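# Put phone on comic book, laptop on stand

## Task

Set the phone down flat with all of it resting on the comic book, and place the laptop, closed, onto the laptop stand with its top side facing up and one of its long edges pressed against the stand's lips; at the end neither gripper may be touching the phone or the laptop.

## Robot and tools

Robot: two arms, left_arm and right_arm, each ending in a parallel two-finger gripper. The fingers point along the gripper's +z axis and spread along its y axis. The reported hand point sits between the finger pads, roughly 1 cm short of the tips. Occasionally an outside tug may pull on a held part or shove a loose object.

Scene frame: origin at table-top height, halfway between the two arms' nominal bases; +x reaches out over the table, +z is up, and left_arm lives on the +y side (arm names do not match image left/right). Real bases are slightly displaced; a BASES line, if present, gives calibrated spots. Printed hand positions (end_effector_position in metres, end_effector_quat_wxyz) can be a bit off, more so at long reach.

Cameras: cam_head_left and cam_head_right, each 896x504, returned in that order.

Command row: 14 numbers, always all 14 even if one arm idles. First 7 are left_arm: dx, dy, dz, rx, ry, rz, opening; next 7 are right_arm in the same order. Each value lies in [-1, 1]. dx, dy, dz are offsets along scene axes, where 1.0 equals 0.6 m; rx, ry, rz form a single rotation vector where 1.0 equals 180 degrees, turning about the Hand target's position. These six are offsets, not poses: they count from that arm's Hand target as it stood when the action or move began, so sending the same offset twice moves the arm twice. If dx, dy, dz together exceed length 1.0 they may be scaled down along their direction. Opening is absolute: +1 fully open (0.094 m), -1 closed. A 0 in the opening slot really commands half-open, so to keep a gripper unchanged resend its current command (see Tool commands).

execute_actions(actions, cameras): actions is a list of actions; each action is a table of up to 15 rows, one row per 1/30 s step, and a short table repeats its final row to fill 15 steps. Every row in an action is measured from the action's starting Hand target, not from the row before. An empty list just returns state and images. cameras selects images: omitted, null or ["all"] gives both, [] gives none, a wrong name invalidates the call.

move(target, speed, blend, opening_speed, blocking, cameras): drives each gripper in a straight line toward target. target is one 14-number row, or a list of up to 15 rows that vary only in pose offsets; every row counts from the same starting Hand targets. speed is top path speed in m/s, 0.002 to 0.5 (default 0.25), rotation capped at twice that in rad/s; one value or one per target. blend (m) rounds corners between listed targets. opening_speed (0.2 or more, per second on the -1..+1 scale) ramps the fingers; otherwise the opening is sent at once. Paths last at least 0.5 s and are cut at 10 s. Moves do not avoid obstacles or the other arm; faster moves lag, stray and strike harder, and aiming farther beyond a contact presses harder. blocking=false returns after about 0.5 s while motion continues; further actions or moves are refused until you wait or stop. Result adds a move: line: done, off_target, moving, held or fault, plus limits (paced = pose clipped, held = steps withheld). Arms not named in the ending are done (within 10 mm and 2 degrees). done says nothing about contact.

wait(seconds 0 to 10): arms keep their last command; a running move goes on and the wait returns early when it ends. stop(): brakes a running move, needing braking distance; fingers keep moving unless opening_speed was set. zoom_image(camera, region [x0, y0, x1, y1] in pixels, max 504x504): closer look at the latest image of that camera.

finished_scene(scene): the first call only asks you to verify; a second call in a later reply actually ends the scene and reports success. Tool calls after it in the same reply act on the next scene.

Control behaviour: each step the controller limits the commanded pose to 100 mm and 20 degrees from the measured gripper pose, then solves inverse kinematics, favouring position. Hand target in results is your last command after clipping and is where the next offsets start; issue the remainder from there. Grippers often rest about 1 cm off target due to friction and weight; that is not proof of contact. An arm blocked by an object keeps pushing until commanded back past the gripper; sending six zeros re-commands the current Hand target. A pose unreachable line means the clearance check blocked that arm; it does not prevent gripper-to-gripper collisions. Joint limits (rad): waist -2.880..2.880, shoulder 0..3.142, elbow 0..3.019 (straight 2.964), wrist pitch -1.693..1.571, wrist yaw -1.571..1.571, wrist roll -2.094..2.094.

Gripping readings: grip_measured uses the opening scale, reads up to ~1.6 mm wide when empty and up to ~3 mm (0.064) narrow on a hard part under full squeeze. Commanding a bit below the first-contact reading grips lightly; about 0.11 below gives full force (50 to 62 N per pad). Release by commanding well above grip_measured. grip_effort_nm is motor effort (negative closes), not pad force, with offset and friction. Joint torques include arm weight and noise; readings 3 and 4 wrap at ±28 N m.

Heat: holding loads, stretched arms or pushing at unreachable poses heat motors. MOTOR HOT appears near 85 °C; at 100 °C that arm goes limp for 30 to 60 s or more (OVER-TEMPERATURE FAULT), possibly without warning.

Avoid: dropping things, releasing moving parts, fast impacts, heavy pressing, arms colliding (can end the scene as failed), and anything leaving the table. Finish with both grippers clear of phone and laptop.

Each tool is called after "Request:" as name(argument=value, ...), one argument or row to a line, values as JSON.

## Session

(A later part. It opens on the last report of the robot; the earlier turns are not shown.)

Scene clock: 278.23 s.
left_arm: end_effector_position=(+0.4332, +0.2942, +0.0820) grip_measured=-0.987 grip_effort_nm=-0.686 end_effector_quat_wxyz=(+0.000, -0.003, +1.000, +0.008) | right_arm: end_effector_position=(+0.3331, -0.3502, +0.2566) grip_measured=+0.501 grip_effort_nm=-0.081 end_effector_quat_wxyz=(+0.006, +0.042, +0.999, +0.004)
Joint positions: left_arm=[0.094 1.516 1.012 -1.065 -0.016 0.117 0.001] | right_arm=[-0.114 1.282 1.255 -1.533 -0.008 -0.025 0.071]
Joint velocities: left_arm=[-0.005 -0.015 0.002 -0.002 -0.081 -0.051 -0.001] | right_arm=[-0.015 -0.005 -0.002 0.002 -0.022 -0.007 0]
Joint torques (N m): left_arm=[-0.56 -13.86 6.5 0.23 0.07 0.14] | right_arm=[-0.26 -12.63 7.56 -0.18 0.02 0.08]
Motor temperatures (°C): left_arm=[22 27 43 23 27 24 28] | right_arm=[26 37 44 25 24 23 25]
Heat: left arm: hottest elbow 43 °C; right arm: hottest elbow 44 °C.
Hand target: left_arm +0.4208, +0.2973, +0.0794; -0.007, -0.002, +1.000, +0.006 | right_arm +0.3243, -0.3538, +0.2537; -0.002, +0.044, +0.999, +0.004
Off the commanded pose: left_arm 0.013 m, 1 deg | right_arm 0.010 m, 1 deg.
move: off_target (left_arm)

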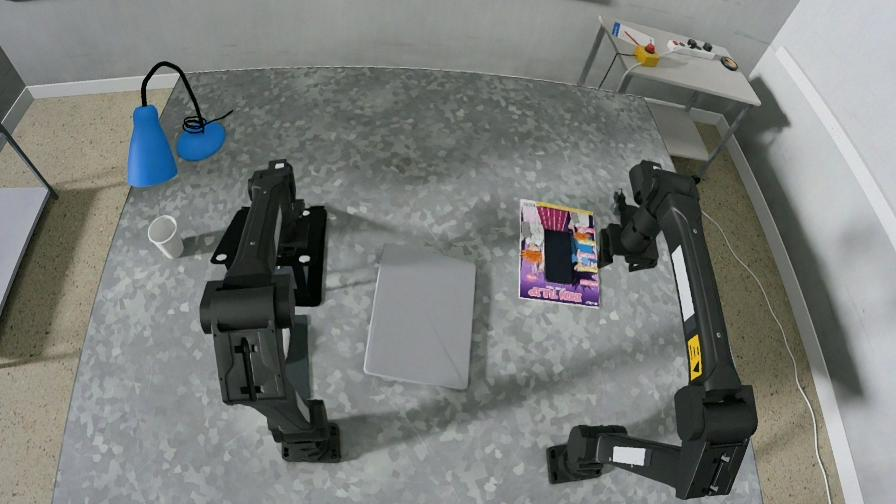

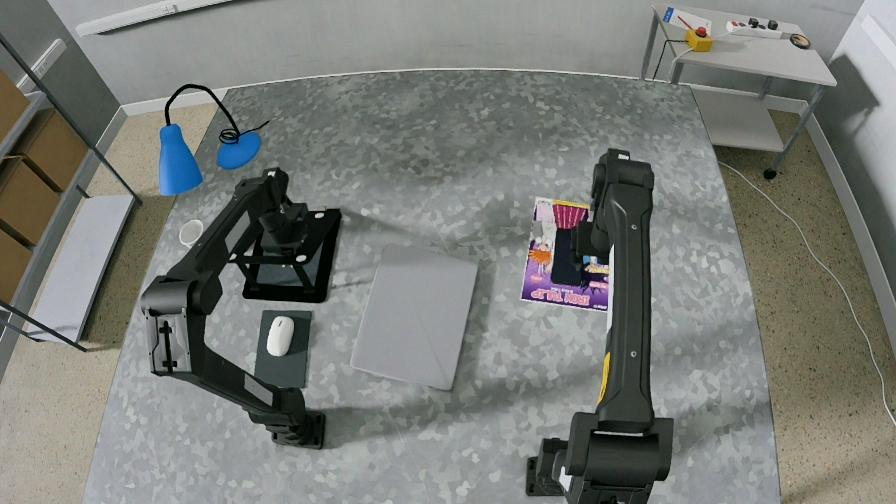

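Request:
move(
  target=[-0.067,-0.117,0,0,0,0,-1,0,0,0,0,0,0,0.5],
  speed=0.05,
)

Request:
zoom_image(
  camera="cam_head_right",
  region=[190, 180, 350, 330],
)

Request:
zoom_image(
  camera="cam_head_left",
  region=[190, 180, 350, 330],
)

Scene clock: 290.47 s.
left_arm: end_effector_position=(+0.3893, +0.2382, +0.0814) grip_measured=-0.987 grip_effort_nm=-0.681 end_effector_quat_wxyz=(-0.002, -0.007, +1.000, +0.008) | right_arm: end_effector_position=(+0.3331, -0.3502, +0.2566) grip_measured=+0.501 grip_effort_nm=-0.081 end_effector_quat_wxyz=(+0.006, +0.042, +0.999, +0.004)
Joint positions: left_arm=[-0.047 1.403 0.888 -1.061 -0.016 -0.034 0.001] | right_arm=[-0.114 1.282 1.255 -1.533 -0.008 -0.025 0.071]
Joint velocities: left_arm=[-0.005 -0.005 -0.007 -0.007 -0.066 -0.022 0] | right_arm=[-0.015 -0.005 -0.002 -0.002 0.066 0.007 0]
Joint torques (N m): left_arm=[-3.6 -12.28 6.93 0.24 0.14 -0.12] | right_arm=[-0.32 -12.75 7.57 -0.18 0.02 0.08]
Motor temperatures (°C): left_arm=[22 27 42 23 27 24 28] | right_arm=[26 37 44 25 24 23 25]
Heat: left arm: hottest elbow 42 °C; right arm: hottest elbow 44 °C.
Hand target: left_arm +0.3800, +0.2276, +0.0802; -0.006, -0.002, +1.000, +0.006 | right_arm +0.3243, -0.3538, +0.2537; -0.002, +0.044, +0.999, +0.004
Off the commanded pose: left_arm 0.014 m, 1 deg | right_arm 0.010 m, 1 deg.
move: off_target (left_arm)

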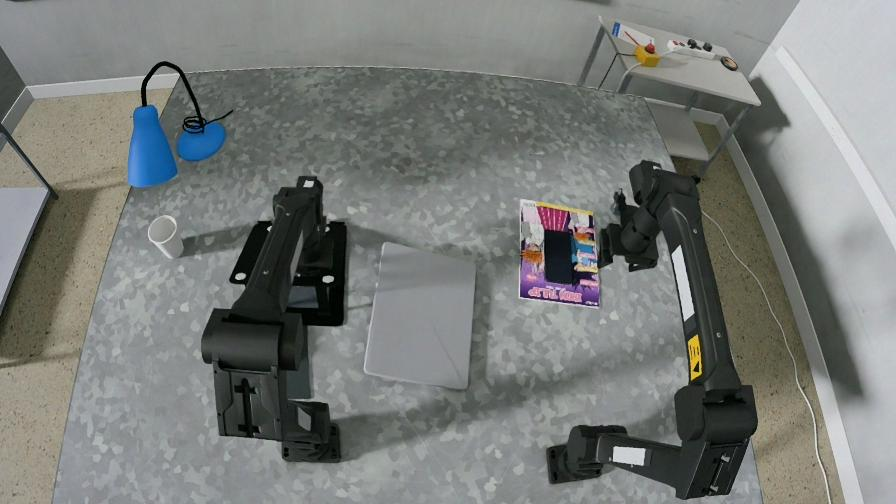

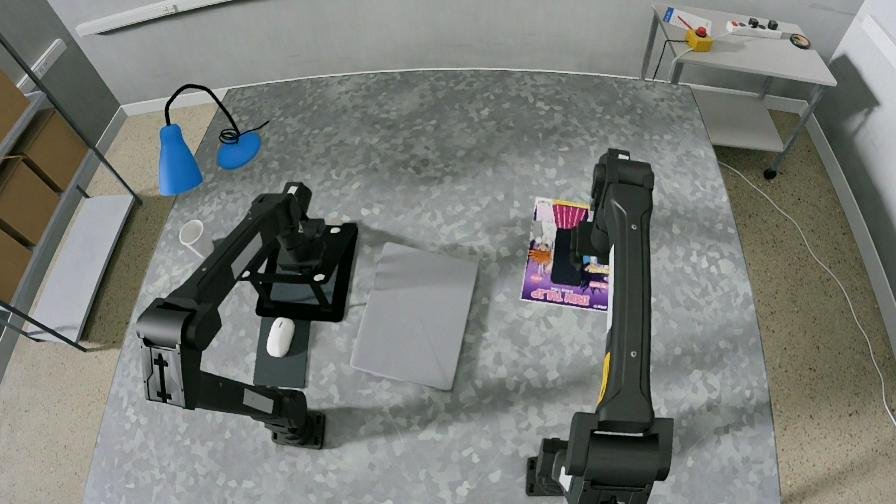

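Scaled by 3.150.

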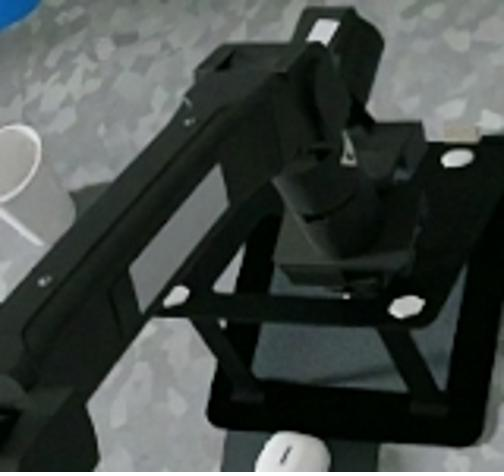

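Scaled by 3.150.

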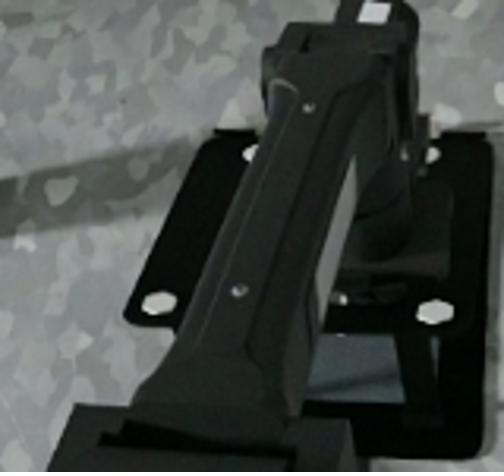

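Request:
move(
  target=[
    [0.03,0.025,0.02,0,0,0,-1,0,0,0,0,0,0,0.5],
    [0.04,0.025,0.25,0,0,0,-1,0,0,0,0,0,0,0.5],
  ],
  speed=0.07,
)

Request:
zoom_image(
  camera="cam_head_right",
  region=[190, 180, 350, 330],
)

Scene clock: 296.87 s.
left_arm: end_effector_position=(+0.3878, +0.2402, +0.1984) grip_measured=-0.987 grip_effort_nm=-0.681 end_effector_quat_wxyz=(-0.045, -0.001, +0.999, +0.008) | right_arm: end_effector_position=(+0.3331, -0.3502, +0.2566) grip_measured=+0.501 grip_effort_nm=-0.085 end_effector_quat_wxyz=(+0.006, +0.042, +0.999, +0.004)
Joint positions: left_arm=[-0.042 1.342 1.153 -1.472 -0.016 -0.016 0.001] | right_arm=[-0.114 1.282 1.255 -1.533 -0.008 -0.025 0.071]
Joint velocities: left_arm=[-0.005 0.005 0.002 0.007 -0.066 0.051 0] | right_arm=[-0.015 -0.005 -0.002 0.002 -0.007 0.007 0]
Joint torques (N m): left_arm=[-0.44 -12.75 16.03 -0.28 0.09 0.08] | right_arm=[-0.32 -12.63 7.57 -0.16 0.02 0.09]
Motor temperatures (°C): left_arm=[22 27 42 23 27 24 28] | right_arm=[26 37 44 25 24 23 25]
Heat: left arm: hottest elbow 42 °C; right arm: hottest elbow 44 °C.
Hand target: left_arm +0.4061, +0.2435, +0.2296; -0.007, -0.002, +1.000, +0.006 | right_arm +0.3243, -0.3538, +0.2537; -0.002, +0.044, +0.999, +0.004
Off the commanded pose: left_arm 0.036 m, 4 deg | right_arm 0.010 m, 1 deg.
move: off_target (left_arm)

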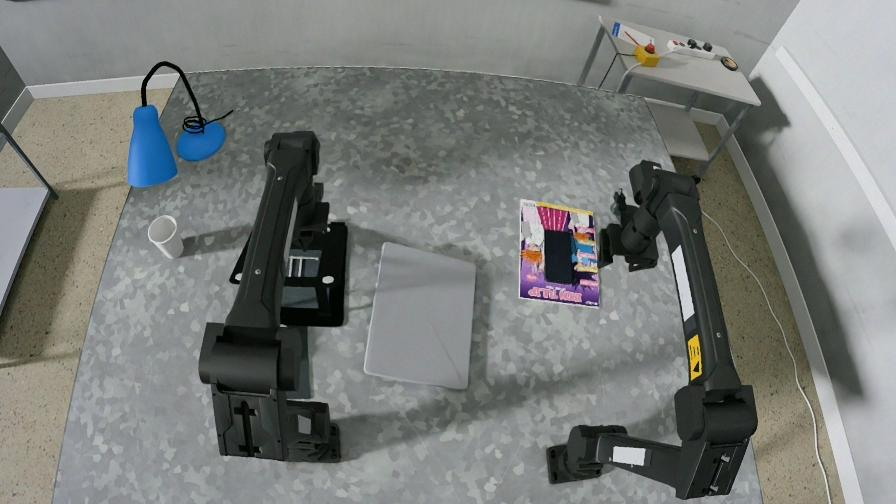

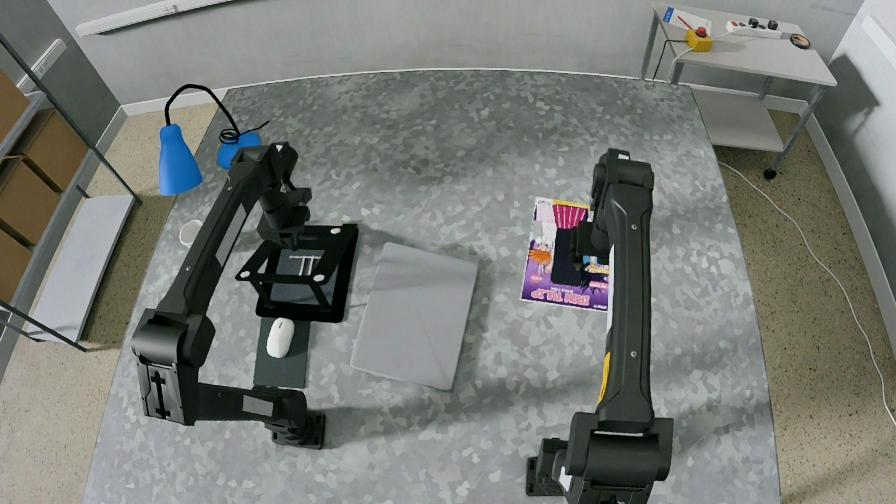

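Scaled by 3.150.

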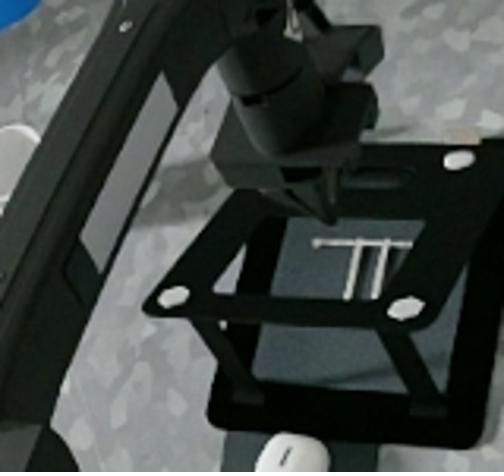

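Request:
move(
  target=[0.045,-0.26,-0.03,0,0,0,-1,-0.205,0.34,-0.1,0,-0.0145,0,-1],
  speed=0.12,
)

Scene clock: 316.33 s.
left_arm: end_effector_position=(+0.4088, +0.1000, +0.1931) grip_measured=-0.987 grip_effort_nm=-0.681 end_effector_quat_wxyz=(-0.035, -0.003, +0.999, +0.016) | right_arm: end_effector_position=(+0.2041, -0.1480, +0.1955) grip_measured=-0.992 grip_effort_nm=-0.437 end_effector_quat_wxyz=(+0.012, +0.045, +0.999, +0.003)
Joint positions: left_arm=[-0.391 1.459 1.258 -1.447 -0.004 -0.368 0.001] | right_arm=[0.615 1.073 0.93 -1.404 0.01 0.711 0]
Joint velocities: left_arm=[-0.005 -0.015 -0.002 -0.002 -0.022 -0.095 0.001] | right_arm=[-0.015 0.015 -0.002 0.007 0.007 0.051 0.001]
Joint torques (N m): left_arm=[-1.73 -12.45 16.25 0.58 -0.03 -0.06] | right_arm=[1.38 -8.53 7.62 0.55 0.17 0.22]
Motor temperatures (°C): left_arm=[22 27 45 23 27 24 28] | right_arm=[26 36 44 25 24 23 25]
Heat: left arm: hottest elbow 45 °C; right arm: hottest elbow 44 °C.
Hand target: left_arm +0.4313, +0.0865, +0.2127; -0.005, -0.002, +1.000, +0.004 | right_arm +0.2007, -0.1471, +0.1922; +0.015, +0.044, +0.999, +0.004
Off the commanded pose: left_arm 0.033 m, 3 deg | right_arm 0.004 m, 1 deg.
move: off_target (left_arm)

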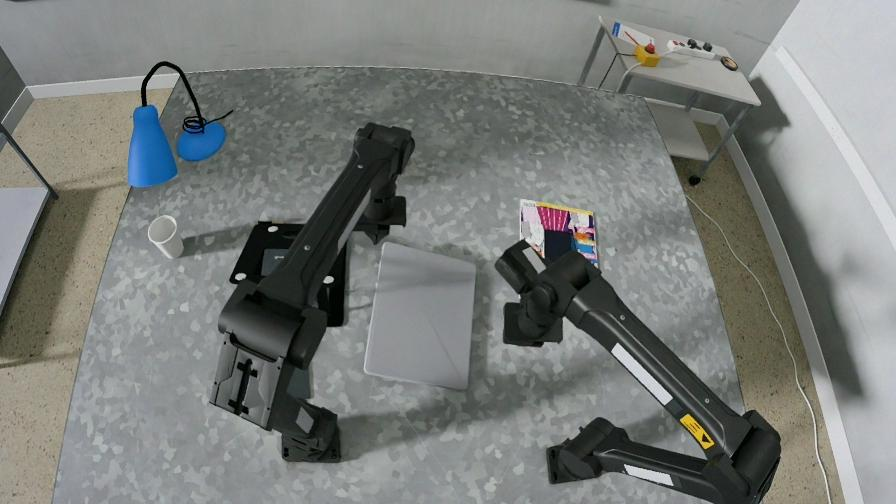

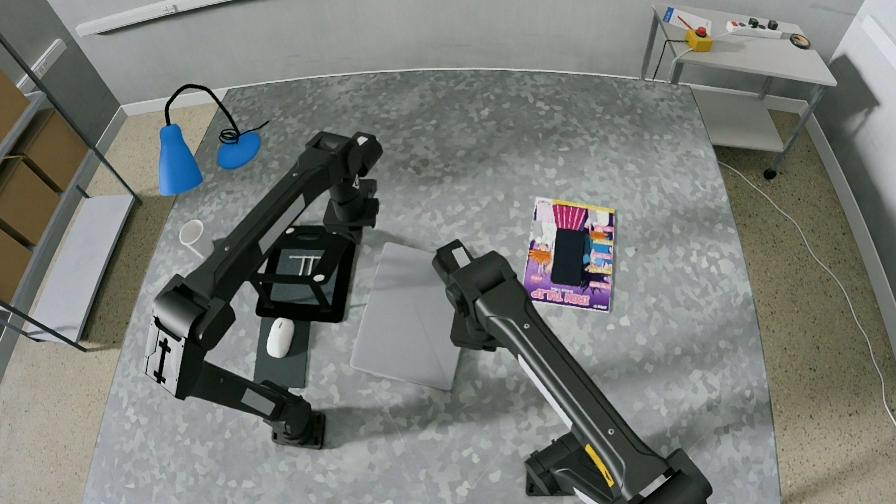

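Request:
move(
  target=[-0.01,0.0,-0.26,0,0,0,-1,-0.01,0,-0.24,0,0,0,-1],
  speed=0.08,
)

Request:
zoom_image(
  camera="cam_head_left",
  region=[320, 200, 600, 400],
)

Request:
zoom_image(
  camera="cam_head_right",
  region=[240, 200, 520, 400],
)

Scene clock: 323.17 s.
left_arm: end_effector_position=(+0.4266, +0.0913, +0.0641) grip_measured=-0.987 grip_effort_nm=-0.681 end_effector_quat_wxyz=(-0.002, -0.005, +1.000, +0.003) | right_arm: end_effector_position=(+0.1999, -0.1496, +0.0582) grip_measured=-0.992 grip_effort_nm=-0.437 end_effector_quat_wxyz=(+0.023, +0.046, +0.999, +0.012)
Joint positions: left_arm=[-0.396 1.59 1.045 -1.032 -0.005 -0.377 0.001] | right_arm=[0.62 1.19 0.628 -0.957 0.01 0.717 0]
Joint velocities: left_arm=[-0.015 -0.005 -0.002 -0.012 -0.022 -0.022 0] | right_arm=[0.015 -0.005 -0.007 -0.012 0.051 0.066 0.001]
Joint torques (N m): left_arm=[-2.55 -13.1 7.82 0.73 -0.07 -0.12] | right_arm=[1.49 -6.3 6.53 0.79 0.17 0.22]
Motor temperatures (°C): left_arm=[22 27 44 23 27 23 28] | right_arm=[26 36 44 25 24 23 25]
Heat: left arm: hottest elbow 44 °C; right arm: hottest elbow 44 °C.
Hand target: left_arm +0.4231, +0.0861, +0.0572; -0.005, -0.002, +1.000, +0.004 | right_arm +0.1945, -0.1495, +0.0484; +0.015, +0.044, +0.999, +0.004
Off the commanded pose: left_arm 0.009 m, 0 deg | right_arm 0.012 m, 1 deg.
move: off_target (right_arm)

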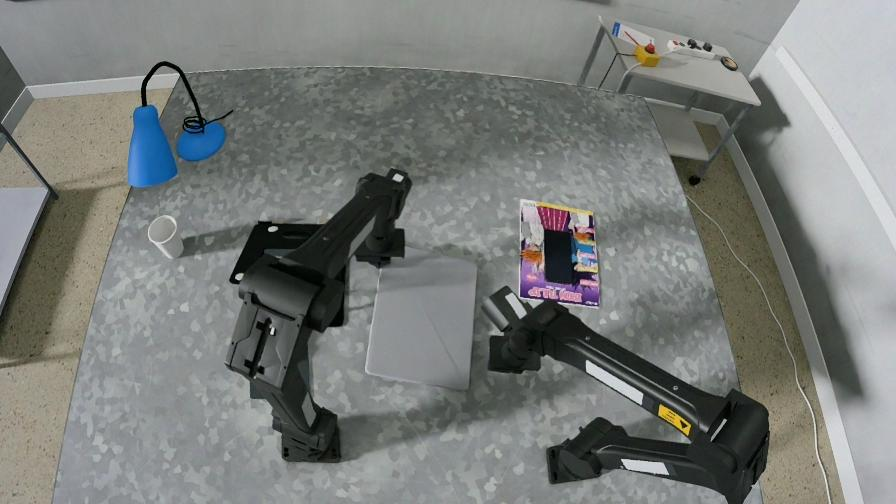

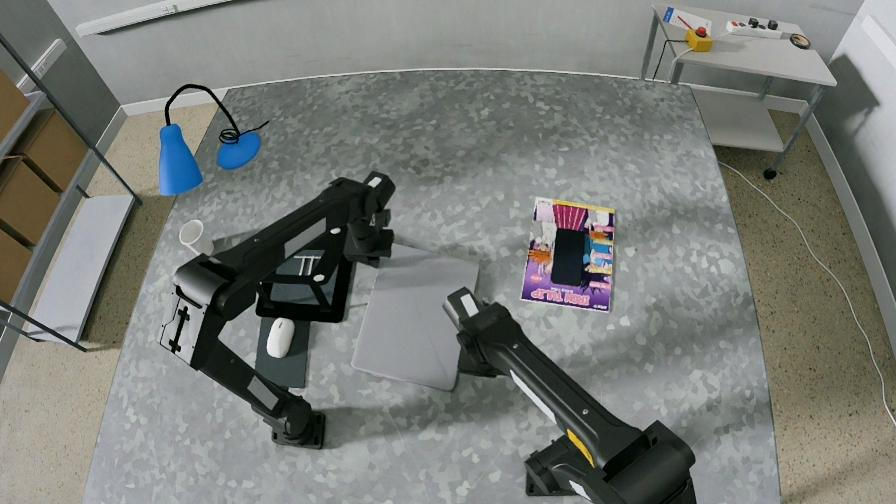

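Scaled by 1.800.

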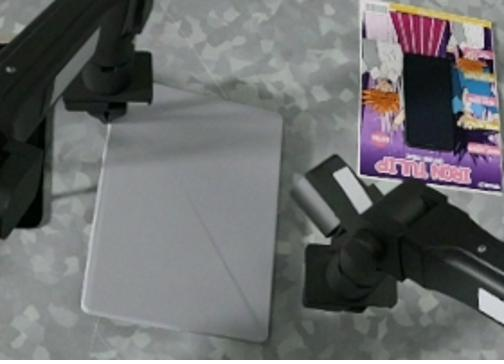

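Scaled by 1.800.

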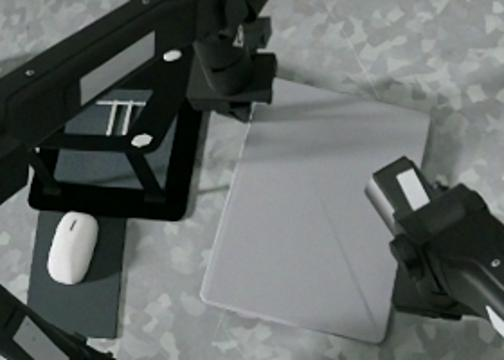

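Request:
move(
  target=[
    [0.01,0.05,0,0,0,0,-1,0,0,0,0,0,0,-1],
    [0.01,0.05,-0.072,0,0,0,-1,0.0,0,-0.065,0,0,0,-1],
  ],
  speed=0.06,
)

Request:
zoom_image(
  camera="cam_head_left",
  region=[320, 200, 600, 400],
)

Request:
zoom_image(
  camera="cam_head_right",
  region=[240, 200, 520, 400],
)

Scene clock: 332.30 s.
left_arm: end_effector_position=(+0.4293, +0.1111, +0.0203) grip_measured=-0.987 grip_effort_nm=-0.686 end_effector_quat_wxyz=(-0.002, -0.002, +1.000, +0.003) | right_arm: end_effector_position=(+0.2006, -0.1491, +0.0190) grip_measured=-0.992 grip_effort_nm=-0.442 end_effector_quat_wxyz=(+0.024, +0.047, +0.999, +0.012)
Joint positions: left_arm=[-0.349 1.65 0.983 -0.91 -0.005 -0.325 0.001] | right_arm=[0.62 1.279 0.571 -0.811 0.01 0.718 0]
Joint velocities: left_arm=[-0.005 -0.005 -0.007 -0.027 -0.007 -0.022 0] | right_arm=[-0.005 -0.005 0.002 -0.002 0.081 -0.11 0.001]
Joint torques (N m): left_arm=[-0.67 -14.1 7.24 0.94 -0.05 0.13] | right_arm=[1.38 -6.89 5.79 0.62 0.16 0.2]
Motor temperatures (°C): left_arm=[22 27 43 23 27 23 28] | right_arm=[26 36 44 25 24 23 25]
Heat: left arm: hottest elbow 43 °C; right arm: hottest elbow 44 °C.
Hand target: left_arm +0.4287, +0.1157, +0.0139; -0.005, -0.002, +1.000, +0.005 | right_arm +0.1943, -0.1502, +0.0093; +0.015, +0.044, +0.999, +0.004
Off the commanded pose: left_arm 0.008 m, 0 deg | right_arm 0.011 m, 1 deg.
move: off_target (right_arm)

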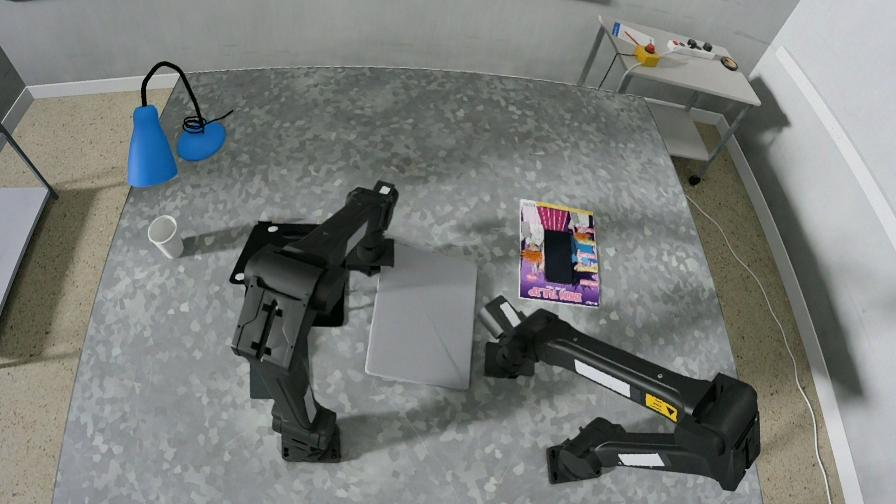

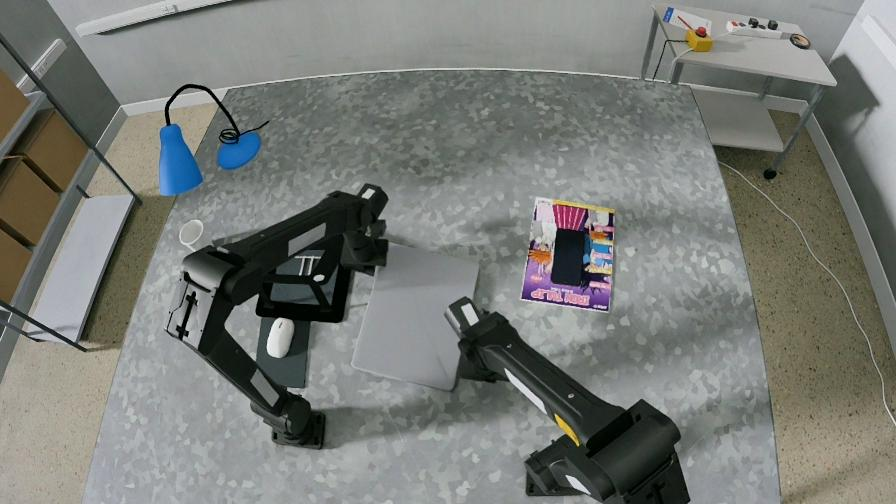

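Scaled by 1.800.

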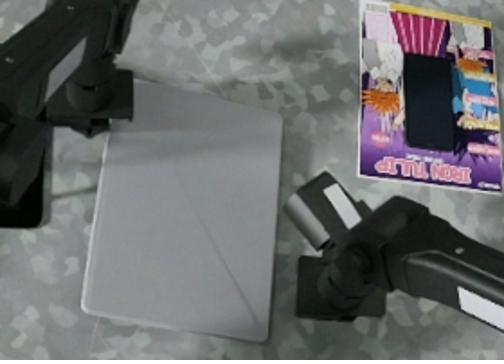

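Scaled by 1.800.

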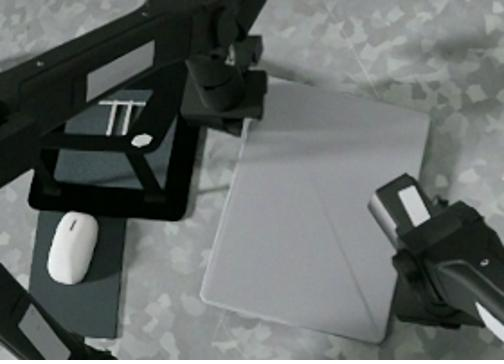

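Request:
move(
  target=[0,-0.07,0,0,0,0,-1,0,0.09,0,0,0,0,-1],
  speed=0.05,
)

Request:
zoom_image(
  camera="cam_head_left",
  region=[320, 200, 600, 400],
)

Request:
zoom_image(
  camera="cam_head_right",
  region=[240, 200, 520, 400],
)

Scene clock: 340.90 s.
left_arm: end_effector_position=(+0.4205, +0.0926, +0.0132) grip_measured=-0.987 grip_effort_nm=-0.681 end_effector_quat_wxyz=(-0.009, -0.010, +1.000, +0.009) | right_arm: end_effector_position=(+0.1868, -0.1112, +0.0101) grip_measured=-0.992 grip_effort_nm=-0.437 end_effector_quat_wxyz=(+0.013, +0.047, +0.999, +0.000)
Joint positions: left_arm=[-0.401 1.668 0.983 -0.91 -0.01 -0.393 0.001] | right_arm=[0.757 1.36 0.615 -0.807 0.018 0.857 0]
Joint velocities: left_arm=[0.005 -0.024 0.012 -0.002 -0.051 0.022 0] | right_arm=[-0.005 -0.015 0.012 0.002 -0.095 0.051 0]
Joint torques (N m): left_arm=[-3.72 -12.04 11.03 0.35 0.19 -0.16] | right_arm=[1.61 -6.53 8.83 0.64 0.01 0.27]
Motor temperatures (°C): left_arm=[22 27 42 23 27 23 28] | right_arm=[26 36 43 25 24 23 25]
Heat: left arm: hottest elbow 42 °C; right arm: hottest elbow 43 °C.
Hand target: left_arm +0.4283, +0.0738, +0.0142; -0.005, -0.002, +1.000, +0.004 | right_arm +0.1947, -0.0963, +0.0083; +0.015, +0.044, +0.999, +0.004
Off the commanded pose: left_arm 0.021 m, 1 deg | right_arm 0.017 m, 1 deg.
move: off_target (left_arm, right_arm)

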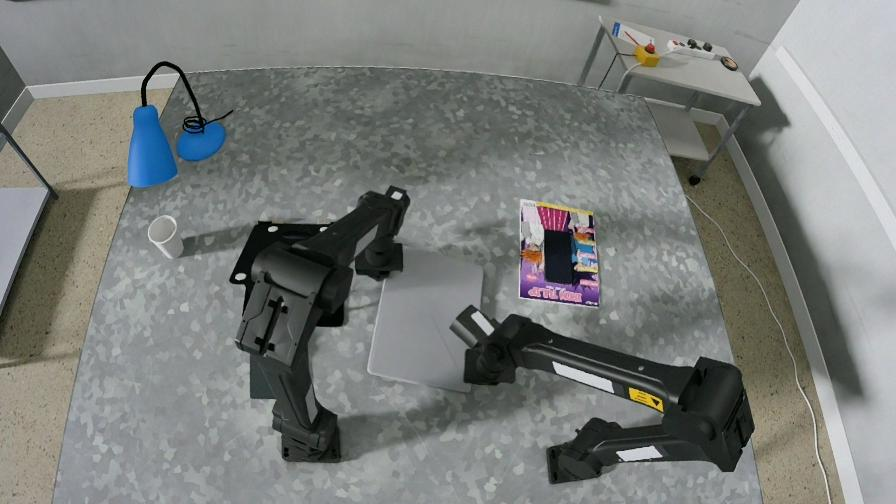

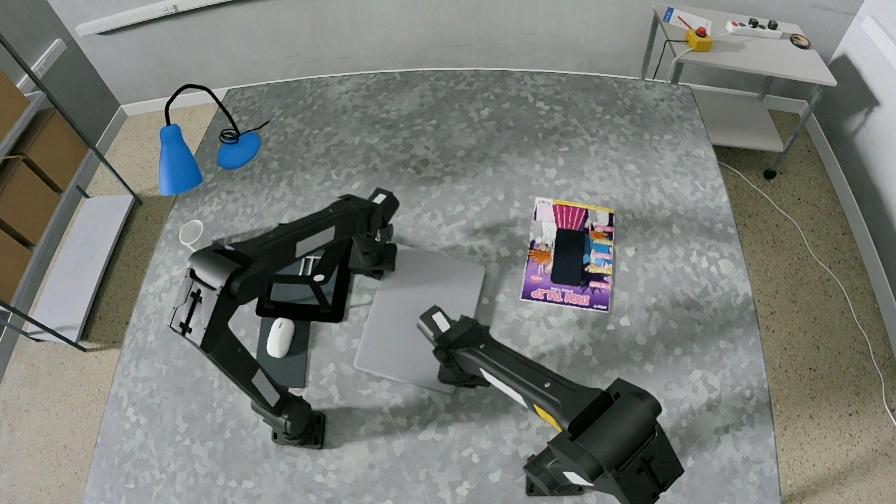

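Scaled by 1.800.

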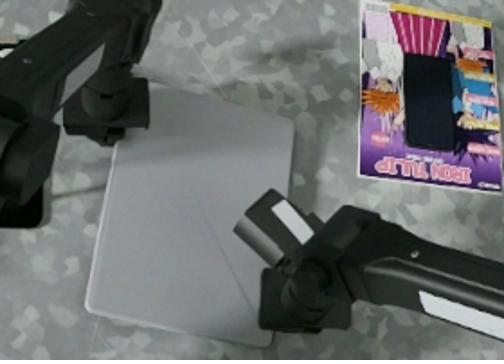

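Scaled by 1.800.

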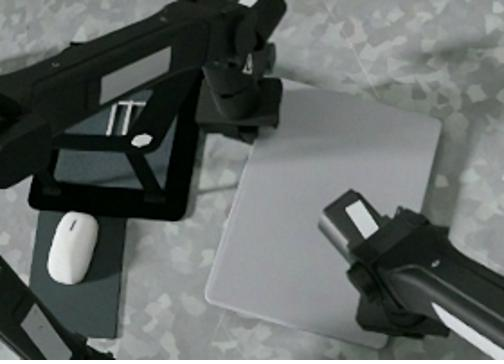

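Request:
move(
  target=[0.0,-0.14,0.012,0,0,0,-1,-0.02,0.14,0.015,0,0,0,-1],
  speed=0.05,
)

Request:
zoom_image(
  camera="cam_head_left",
  region=[320, 200, 600, 400],
)

Request:
zoom_image(
  camera="cam_head_right",
  region=[240, 200, 520, 400],
)

Scene clock: 346.40 s.
left_arm: end_effector_position=(+0.4303, +0.0208, +0.0188) grip_measured=-0.987 grip_effort_nm=-0.681 end_effector_quat_wxyz=(-0.001, -0.021, +1.000, +0.012) | right_arm: end_effector_position=(+0.1567, -0.0480, +0.0108) grip_measured=-0.992 grip_effort_nm=-0.432 end_effector_quat_wxyz=(-0.009, +0.042, +0.999, -0.023)
Joint positions: left_arm=[-0.544 1.739 1.099 -0.944 -0.019 -0.557 0.001] | right_arm=[0.96 1.472 0.731 -0.878 0.009 1.049 0]
Joint velocities: left_arm=[-0.005 -0.005 -0.007 0.012 -0.066 -0.037 0] | right_arm=[-0.005 0.005 -0.007 -0.002 -0.007 -0.022 0]
Joint torques (N m): left_arm=[-6.07 -14.51 11.81 -0.32 0.62 -0.17] | right_arm=[0.73 -8 11.86 1.14 0.44 0.16]
Motor temperatures (°C): left_arm=[22 27 42 23 27 23 28] | right_arm=[26 36 44 25 24 23 25]
Heat: left arm: hottest elbow 42 °C; right arm: hottest elbow 44 °C.
Hand target: left_arm +0.4275, -0.0103, +0.0217; -0.005, -0.002, +1.000, +0.004 | right_arm +0.1831, -0.0121, +0.0157; +0.013, +0.044, +0.999, +0.003
Off the commanded pose: left_arm 0.031 m, 2 deg | right_arm 0.045 m, 4 deg.
move: off_target (left_arm, right_arm)

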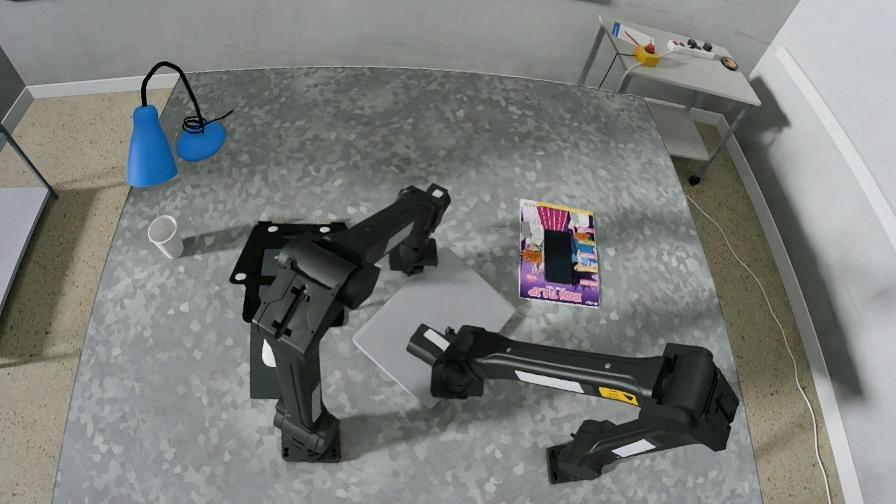

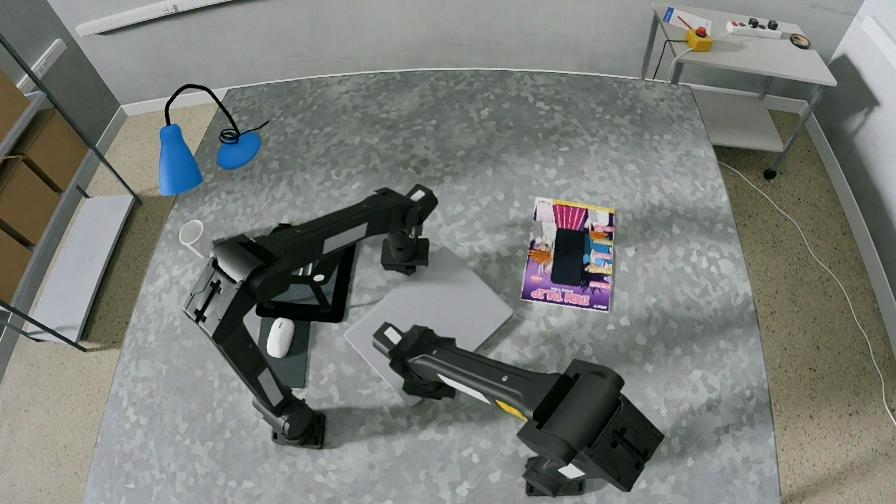

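Scaled by 1.800.

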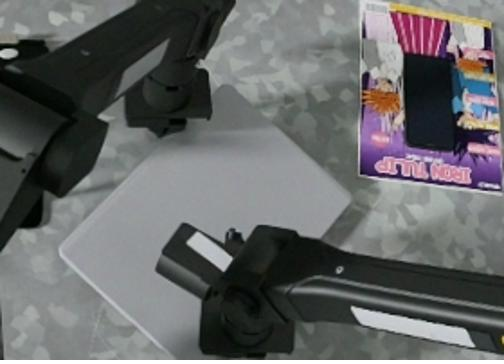

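Scaled by 1.800.

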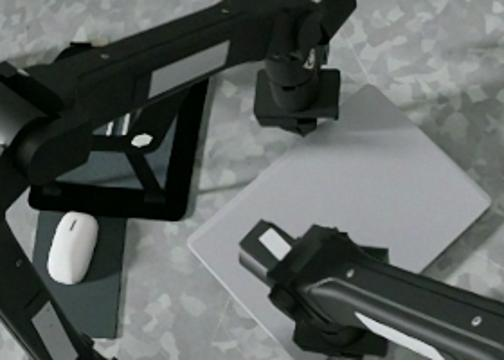

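Request:
move(
  target=[-0.03,-0.08,0.0,0,0,0,-1,0.01,0.04,0.005,0,0,0,-1],
  speed=0.05,
)

Request:
zoom_image(
  camera="cam_head_left",
  region=[320, 200, 600, 400],
)

Request:
zoom_image(
  camera="cam_head_right",
  region=[240, 200, 520, 400],
)

Scene clock: 354.20 s.
left_arm: end_effector_position=(+0.4306, -0.0321, +0.0301) grip_measured=-0.987 grip_effort_nm=-0.681 end_effector_quat_wxyz=(+0.020, -0.028, +0.999, +0.000) | right_arm: end_effector_position=(+0.1550, -0.0220, +0.0115) grip_measured=-0.992 grip_effort_nm=-0.432 end_effector_quat_wxyz=(-0.018, +0.033, +0.999, -0.022)
Joint positions: left_arm=[-0.641 1.759 1.165 -0.945 -0.024 -0.667 0.001] | right_arm=[0.998 1.525 0.795 -0.897 -0.009 1.068 0]
Joint velocities: left_arm=[-0.005 0.005 -0.012 -0.002 -0.022 -0.051 -0.001] | right_arm=[0.005 0.005 -0.002 -0.017 0.007 0.007 0]
Joint torques (N m): left_arm=[-6.24 -13.8 10.13 -0.75 0.84 -0.07] | right_arm=[-0.44 -9.64 12.23 1.16 1.08 0.24]
Motor temperatures (°C): left_arm=[22 27 42 23 27 24 28] | right_arm=[26 36 44 25 24 23 25]
Heat: left arm: hottest elbow 42 °C; right arm: hottest elbow 44 °C.
Hand target: left_arm +0.4092, -0.0583, +0.0222; -0.004, -0.002, +1.000, +0.003 | right_arm +0.1894, +0.0119, +0.0184; +0.014, +0.044, +0.999, +0.003
Off the commanded pose: left_arm 0.035 m, 4 deg | right_arm 0.049 m, 5 deg.
move: off_target (left_arm, right_arm)

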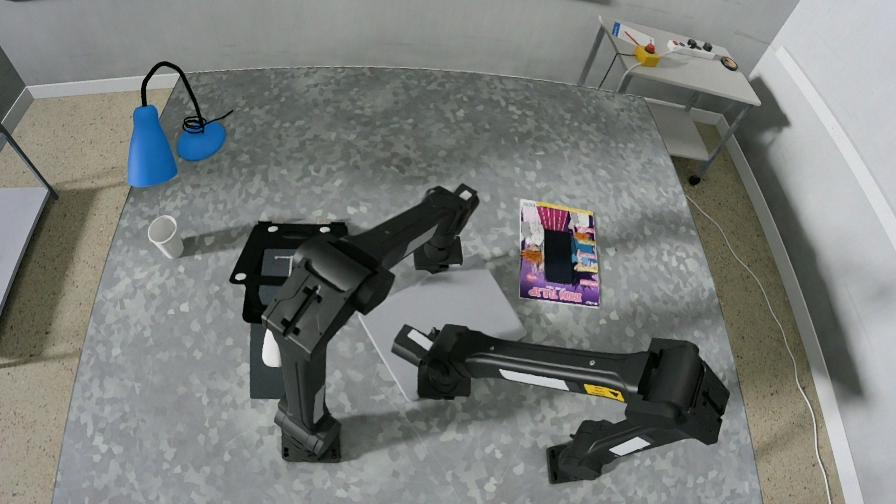

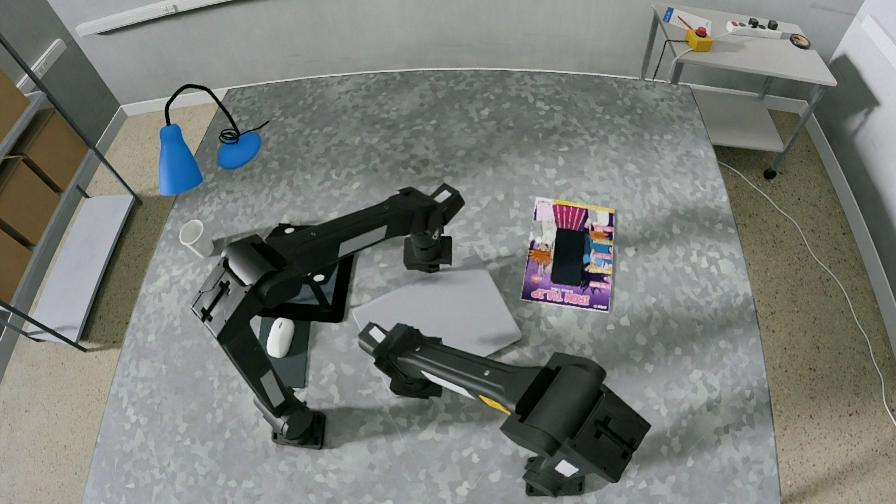

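Scaled by 1.800.

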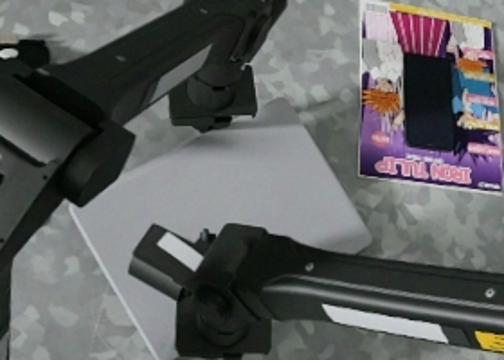

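Scaled by 1.800.

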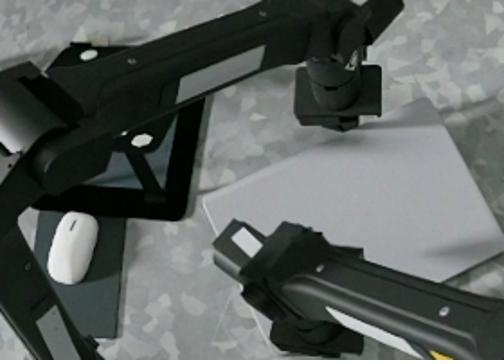

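Request:
move(
  target=[
    [0.06,0.0,-0.015,0,0,0,-1,-0.0,0.0,0,0,0,0,-1],
    [0.06,-0.08,-0.03,0,0,0,-1,-0.0,0.0,0,0,0,0,-1],
    [-0.02,-0.1,-0.03,0,0,0,-1,0.0,0.0,0,0,0,0,-1],
  ],
  speed=0.05,
)

Request:
zoom_image(
  camera="cam_head_left",
  region=[320, 200, 600, 420],
)

Request:
zoom_image(
  camera="cam_head_right",
  region=[280, 200, 560, 420],
)

Scene clock: 362.47 s.
left_arm: end_effector_position=(+0.4254, -0.1071, +0.0123) grip_measured=-0.987 grip_effort_nm=-0.681 end_effector_quat_wxyz=(+0.010, -0.021, +1.000, -0.002) | right_arm: end_effector_position=(+0.1637, -0.0099, +0.0156) grip_measured=-0.992 grip_effort_nm=-0.437 end_effector_quat_wxyz=(-0.009, +0.033, +0.999, -0.012)
Joint positions: left_arm=[-0.759 1.885 1.298 -0.965 -0.011 -0.773 0.001] | right_arm=[0.998 1.536 0.822 -0.888 -0.003 1.069 0]
Joint velocities: left_arm=[-0.005 0.005 0.007 0.017 0.051 -0.037 0] | right_arm=[0.005 -0.005 -0.007 -0.012 0.037 0.007 0.001]
Joint torques (N m): left_arm=[-4.66 -18.73 5.65 0.24 0.43 -0.04] | right_arm=[-0.5 -10.4 10.59 1.01 0.9 0.22]
Motor temperatures (°C): left_arm=[22 27 42 23 28 23 28] | right_arm=[26 35 46 25 24 23 25]
Heat: left arm: hottest elbow 42 °C; right arm: hottest elbow 46 °C.
Hand target: left_arm +0.3963, -0.1181, +0.0044; -0.004, -0.002, +1.000, +0.003 | right_arm +0.1894, +0.0120, +0.0184; +0.014, +0.044, +0.999, +0.003
Off the commanded pose: left_arm 0.031 m, 3 deg | right_arm 0.034 m, 3 deg.
move: off_target (left_arm, right_arm)

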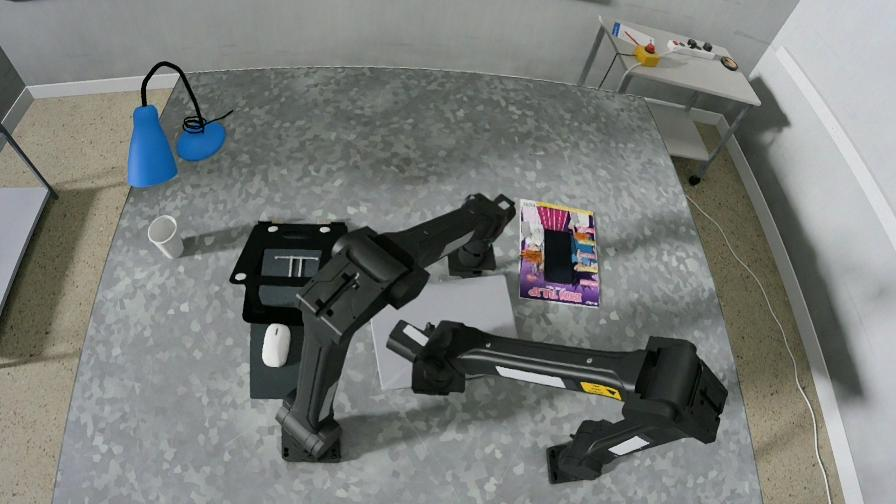

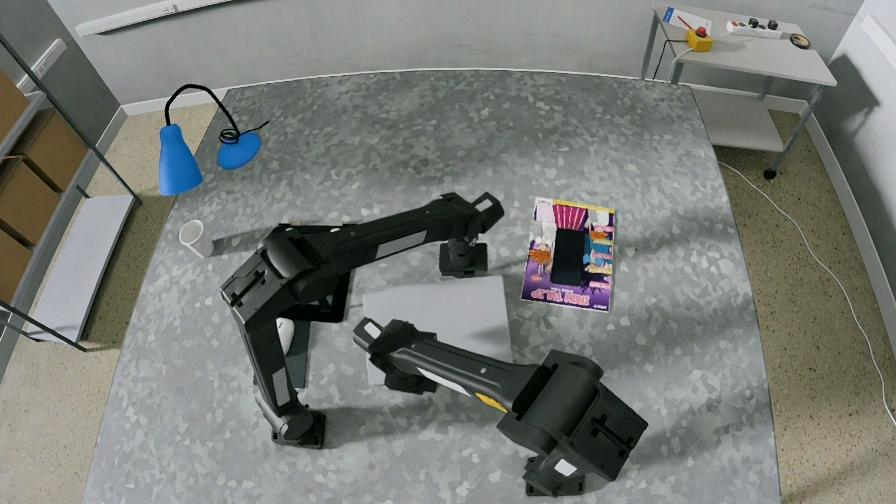

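Scaled by 1.800.

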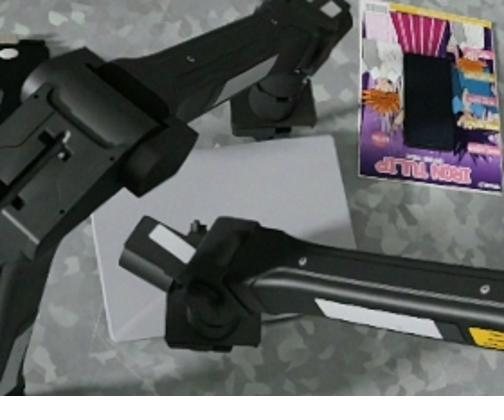

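Scaled by 1.800.

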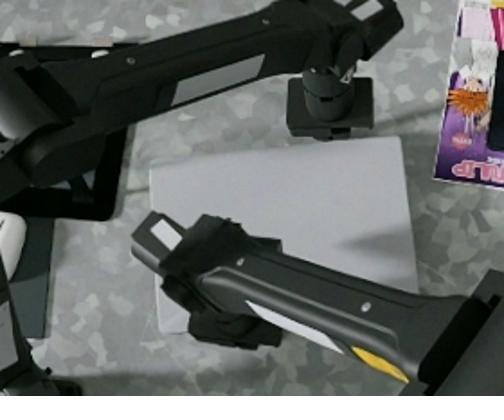

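Request:
move(
  target=[-0.045,-0.02,0.01,0,0,0,-1,-0.0,0.0,0,0,0,0,-1],
  speed=0.05,
)

Request:
zoom_image(
  camera="cam_head_left",
  region=[320, 200, 600, 420],
)

Request:
zoom_image(
  camera="cam_head_right",
  region=[280, 200, 560, 420],
)

Scene clock: 370.60 s.
left_arm: end_effector_position=(+0.4101, -0.1233, +0.0134) grip_measured=-0.987 grip_effort_nm=-0.676 end_effector_quat_wxyz=(+0.019, -0.022, +1.000, -0.009) | right_arm: end_effector_position=(+0.1620, -0.0075, +0.0163) grip_measured=-0.992 grip_effort_nm=-0.427 end_effector_quat_wxyz=(-0.012, +0.031, +0.999, -0.009)
Joint positions: left_arm=[-0.802 1.872 1.281 -0.941 -0.014 -0.817 0.001] | right_arm=[1.001 1.536 0.824 -0.888 -0.012 1.069 0]
Joint velocities: left_arm=[0.005 -0.015 -0.012 -0.002 0.022 0.022 -0.001] | right_arm=[0.005 -0.015 -0.002 -0.007 -0.081 0.007 -0.001]
Joint torques (N m): left_arm=[-6.07 -20.31 4.62 -0.51 0.53 -0.15] | right_arm=[-0.62 -10.46 10.44 1.01 1.2 0.22]
Motor temperatures (°C): left_arm=[22 28 41 23 28 23 28] | right_arm=[26 36 47 25 25 23 25]
Heat: left arm: hottest elbow 41 °C; right arm: hottest elbow 47 °C.
Hand target: left_arm +0.3694, -0.1299, +0.0108; -0.004, -0.002, +1.000, +0.002 | right_arm +0.1894, +0.0120, +0.0184; +0.013, +0.044, +0.999, +0.003
Off the commanded pose: left_arm 0.041 m, 4 deg | right_arm 0.034 m, 4 deg.
move: off_target (left_arm, right_arm)

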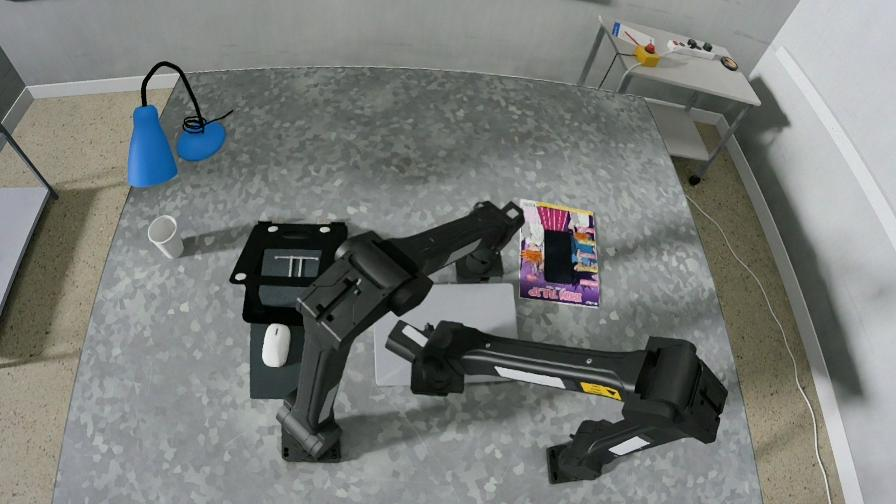

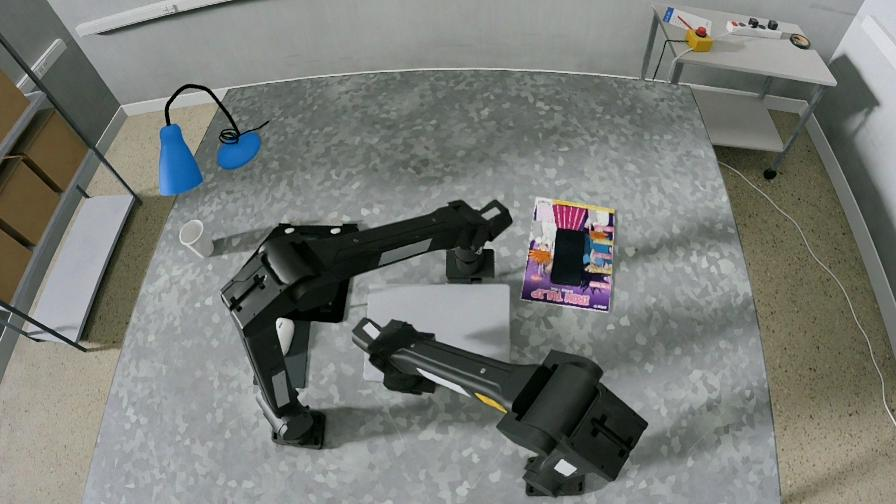

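Scaled by 1.800.

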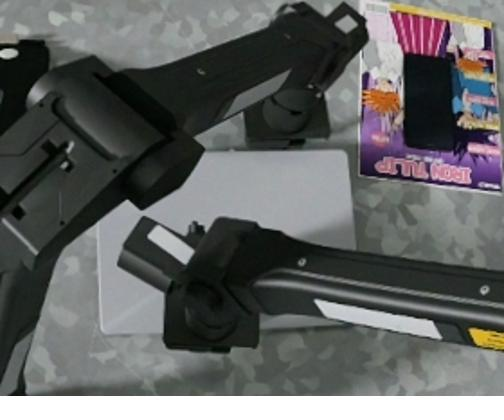

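Scaled by 1.800.

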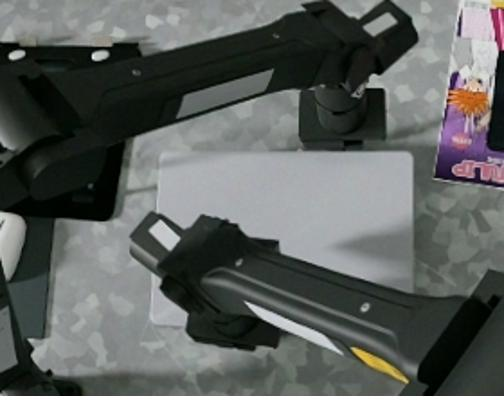

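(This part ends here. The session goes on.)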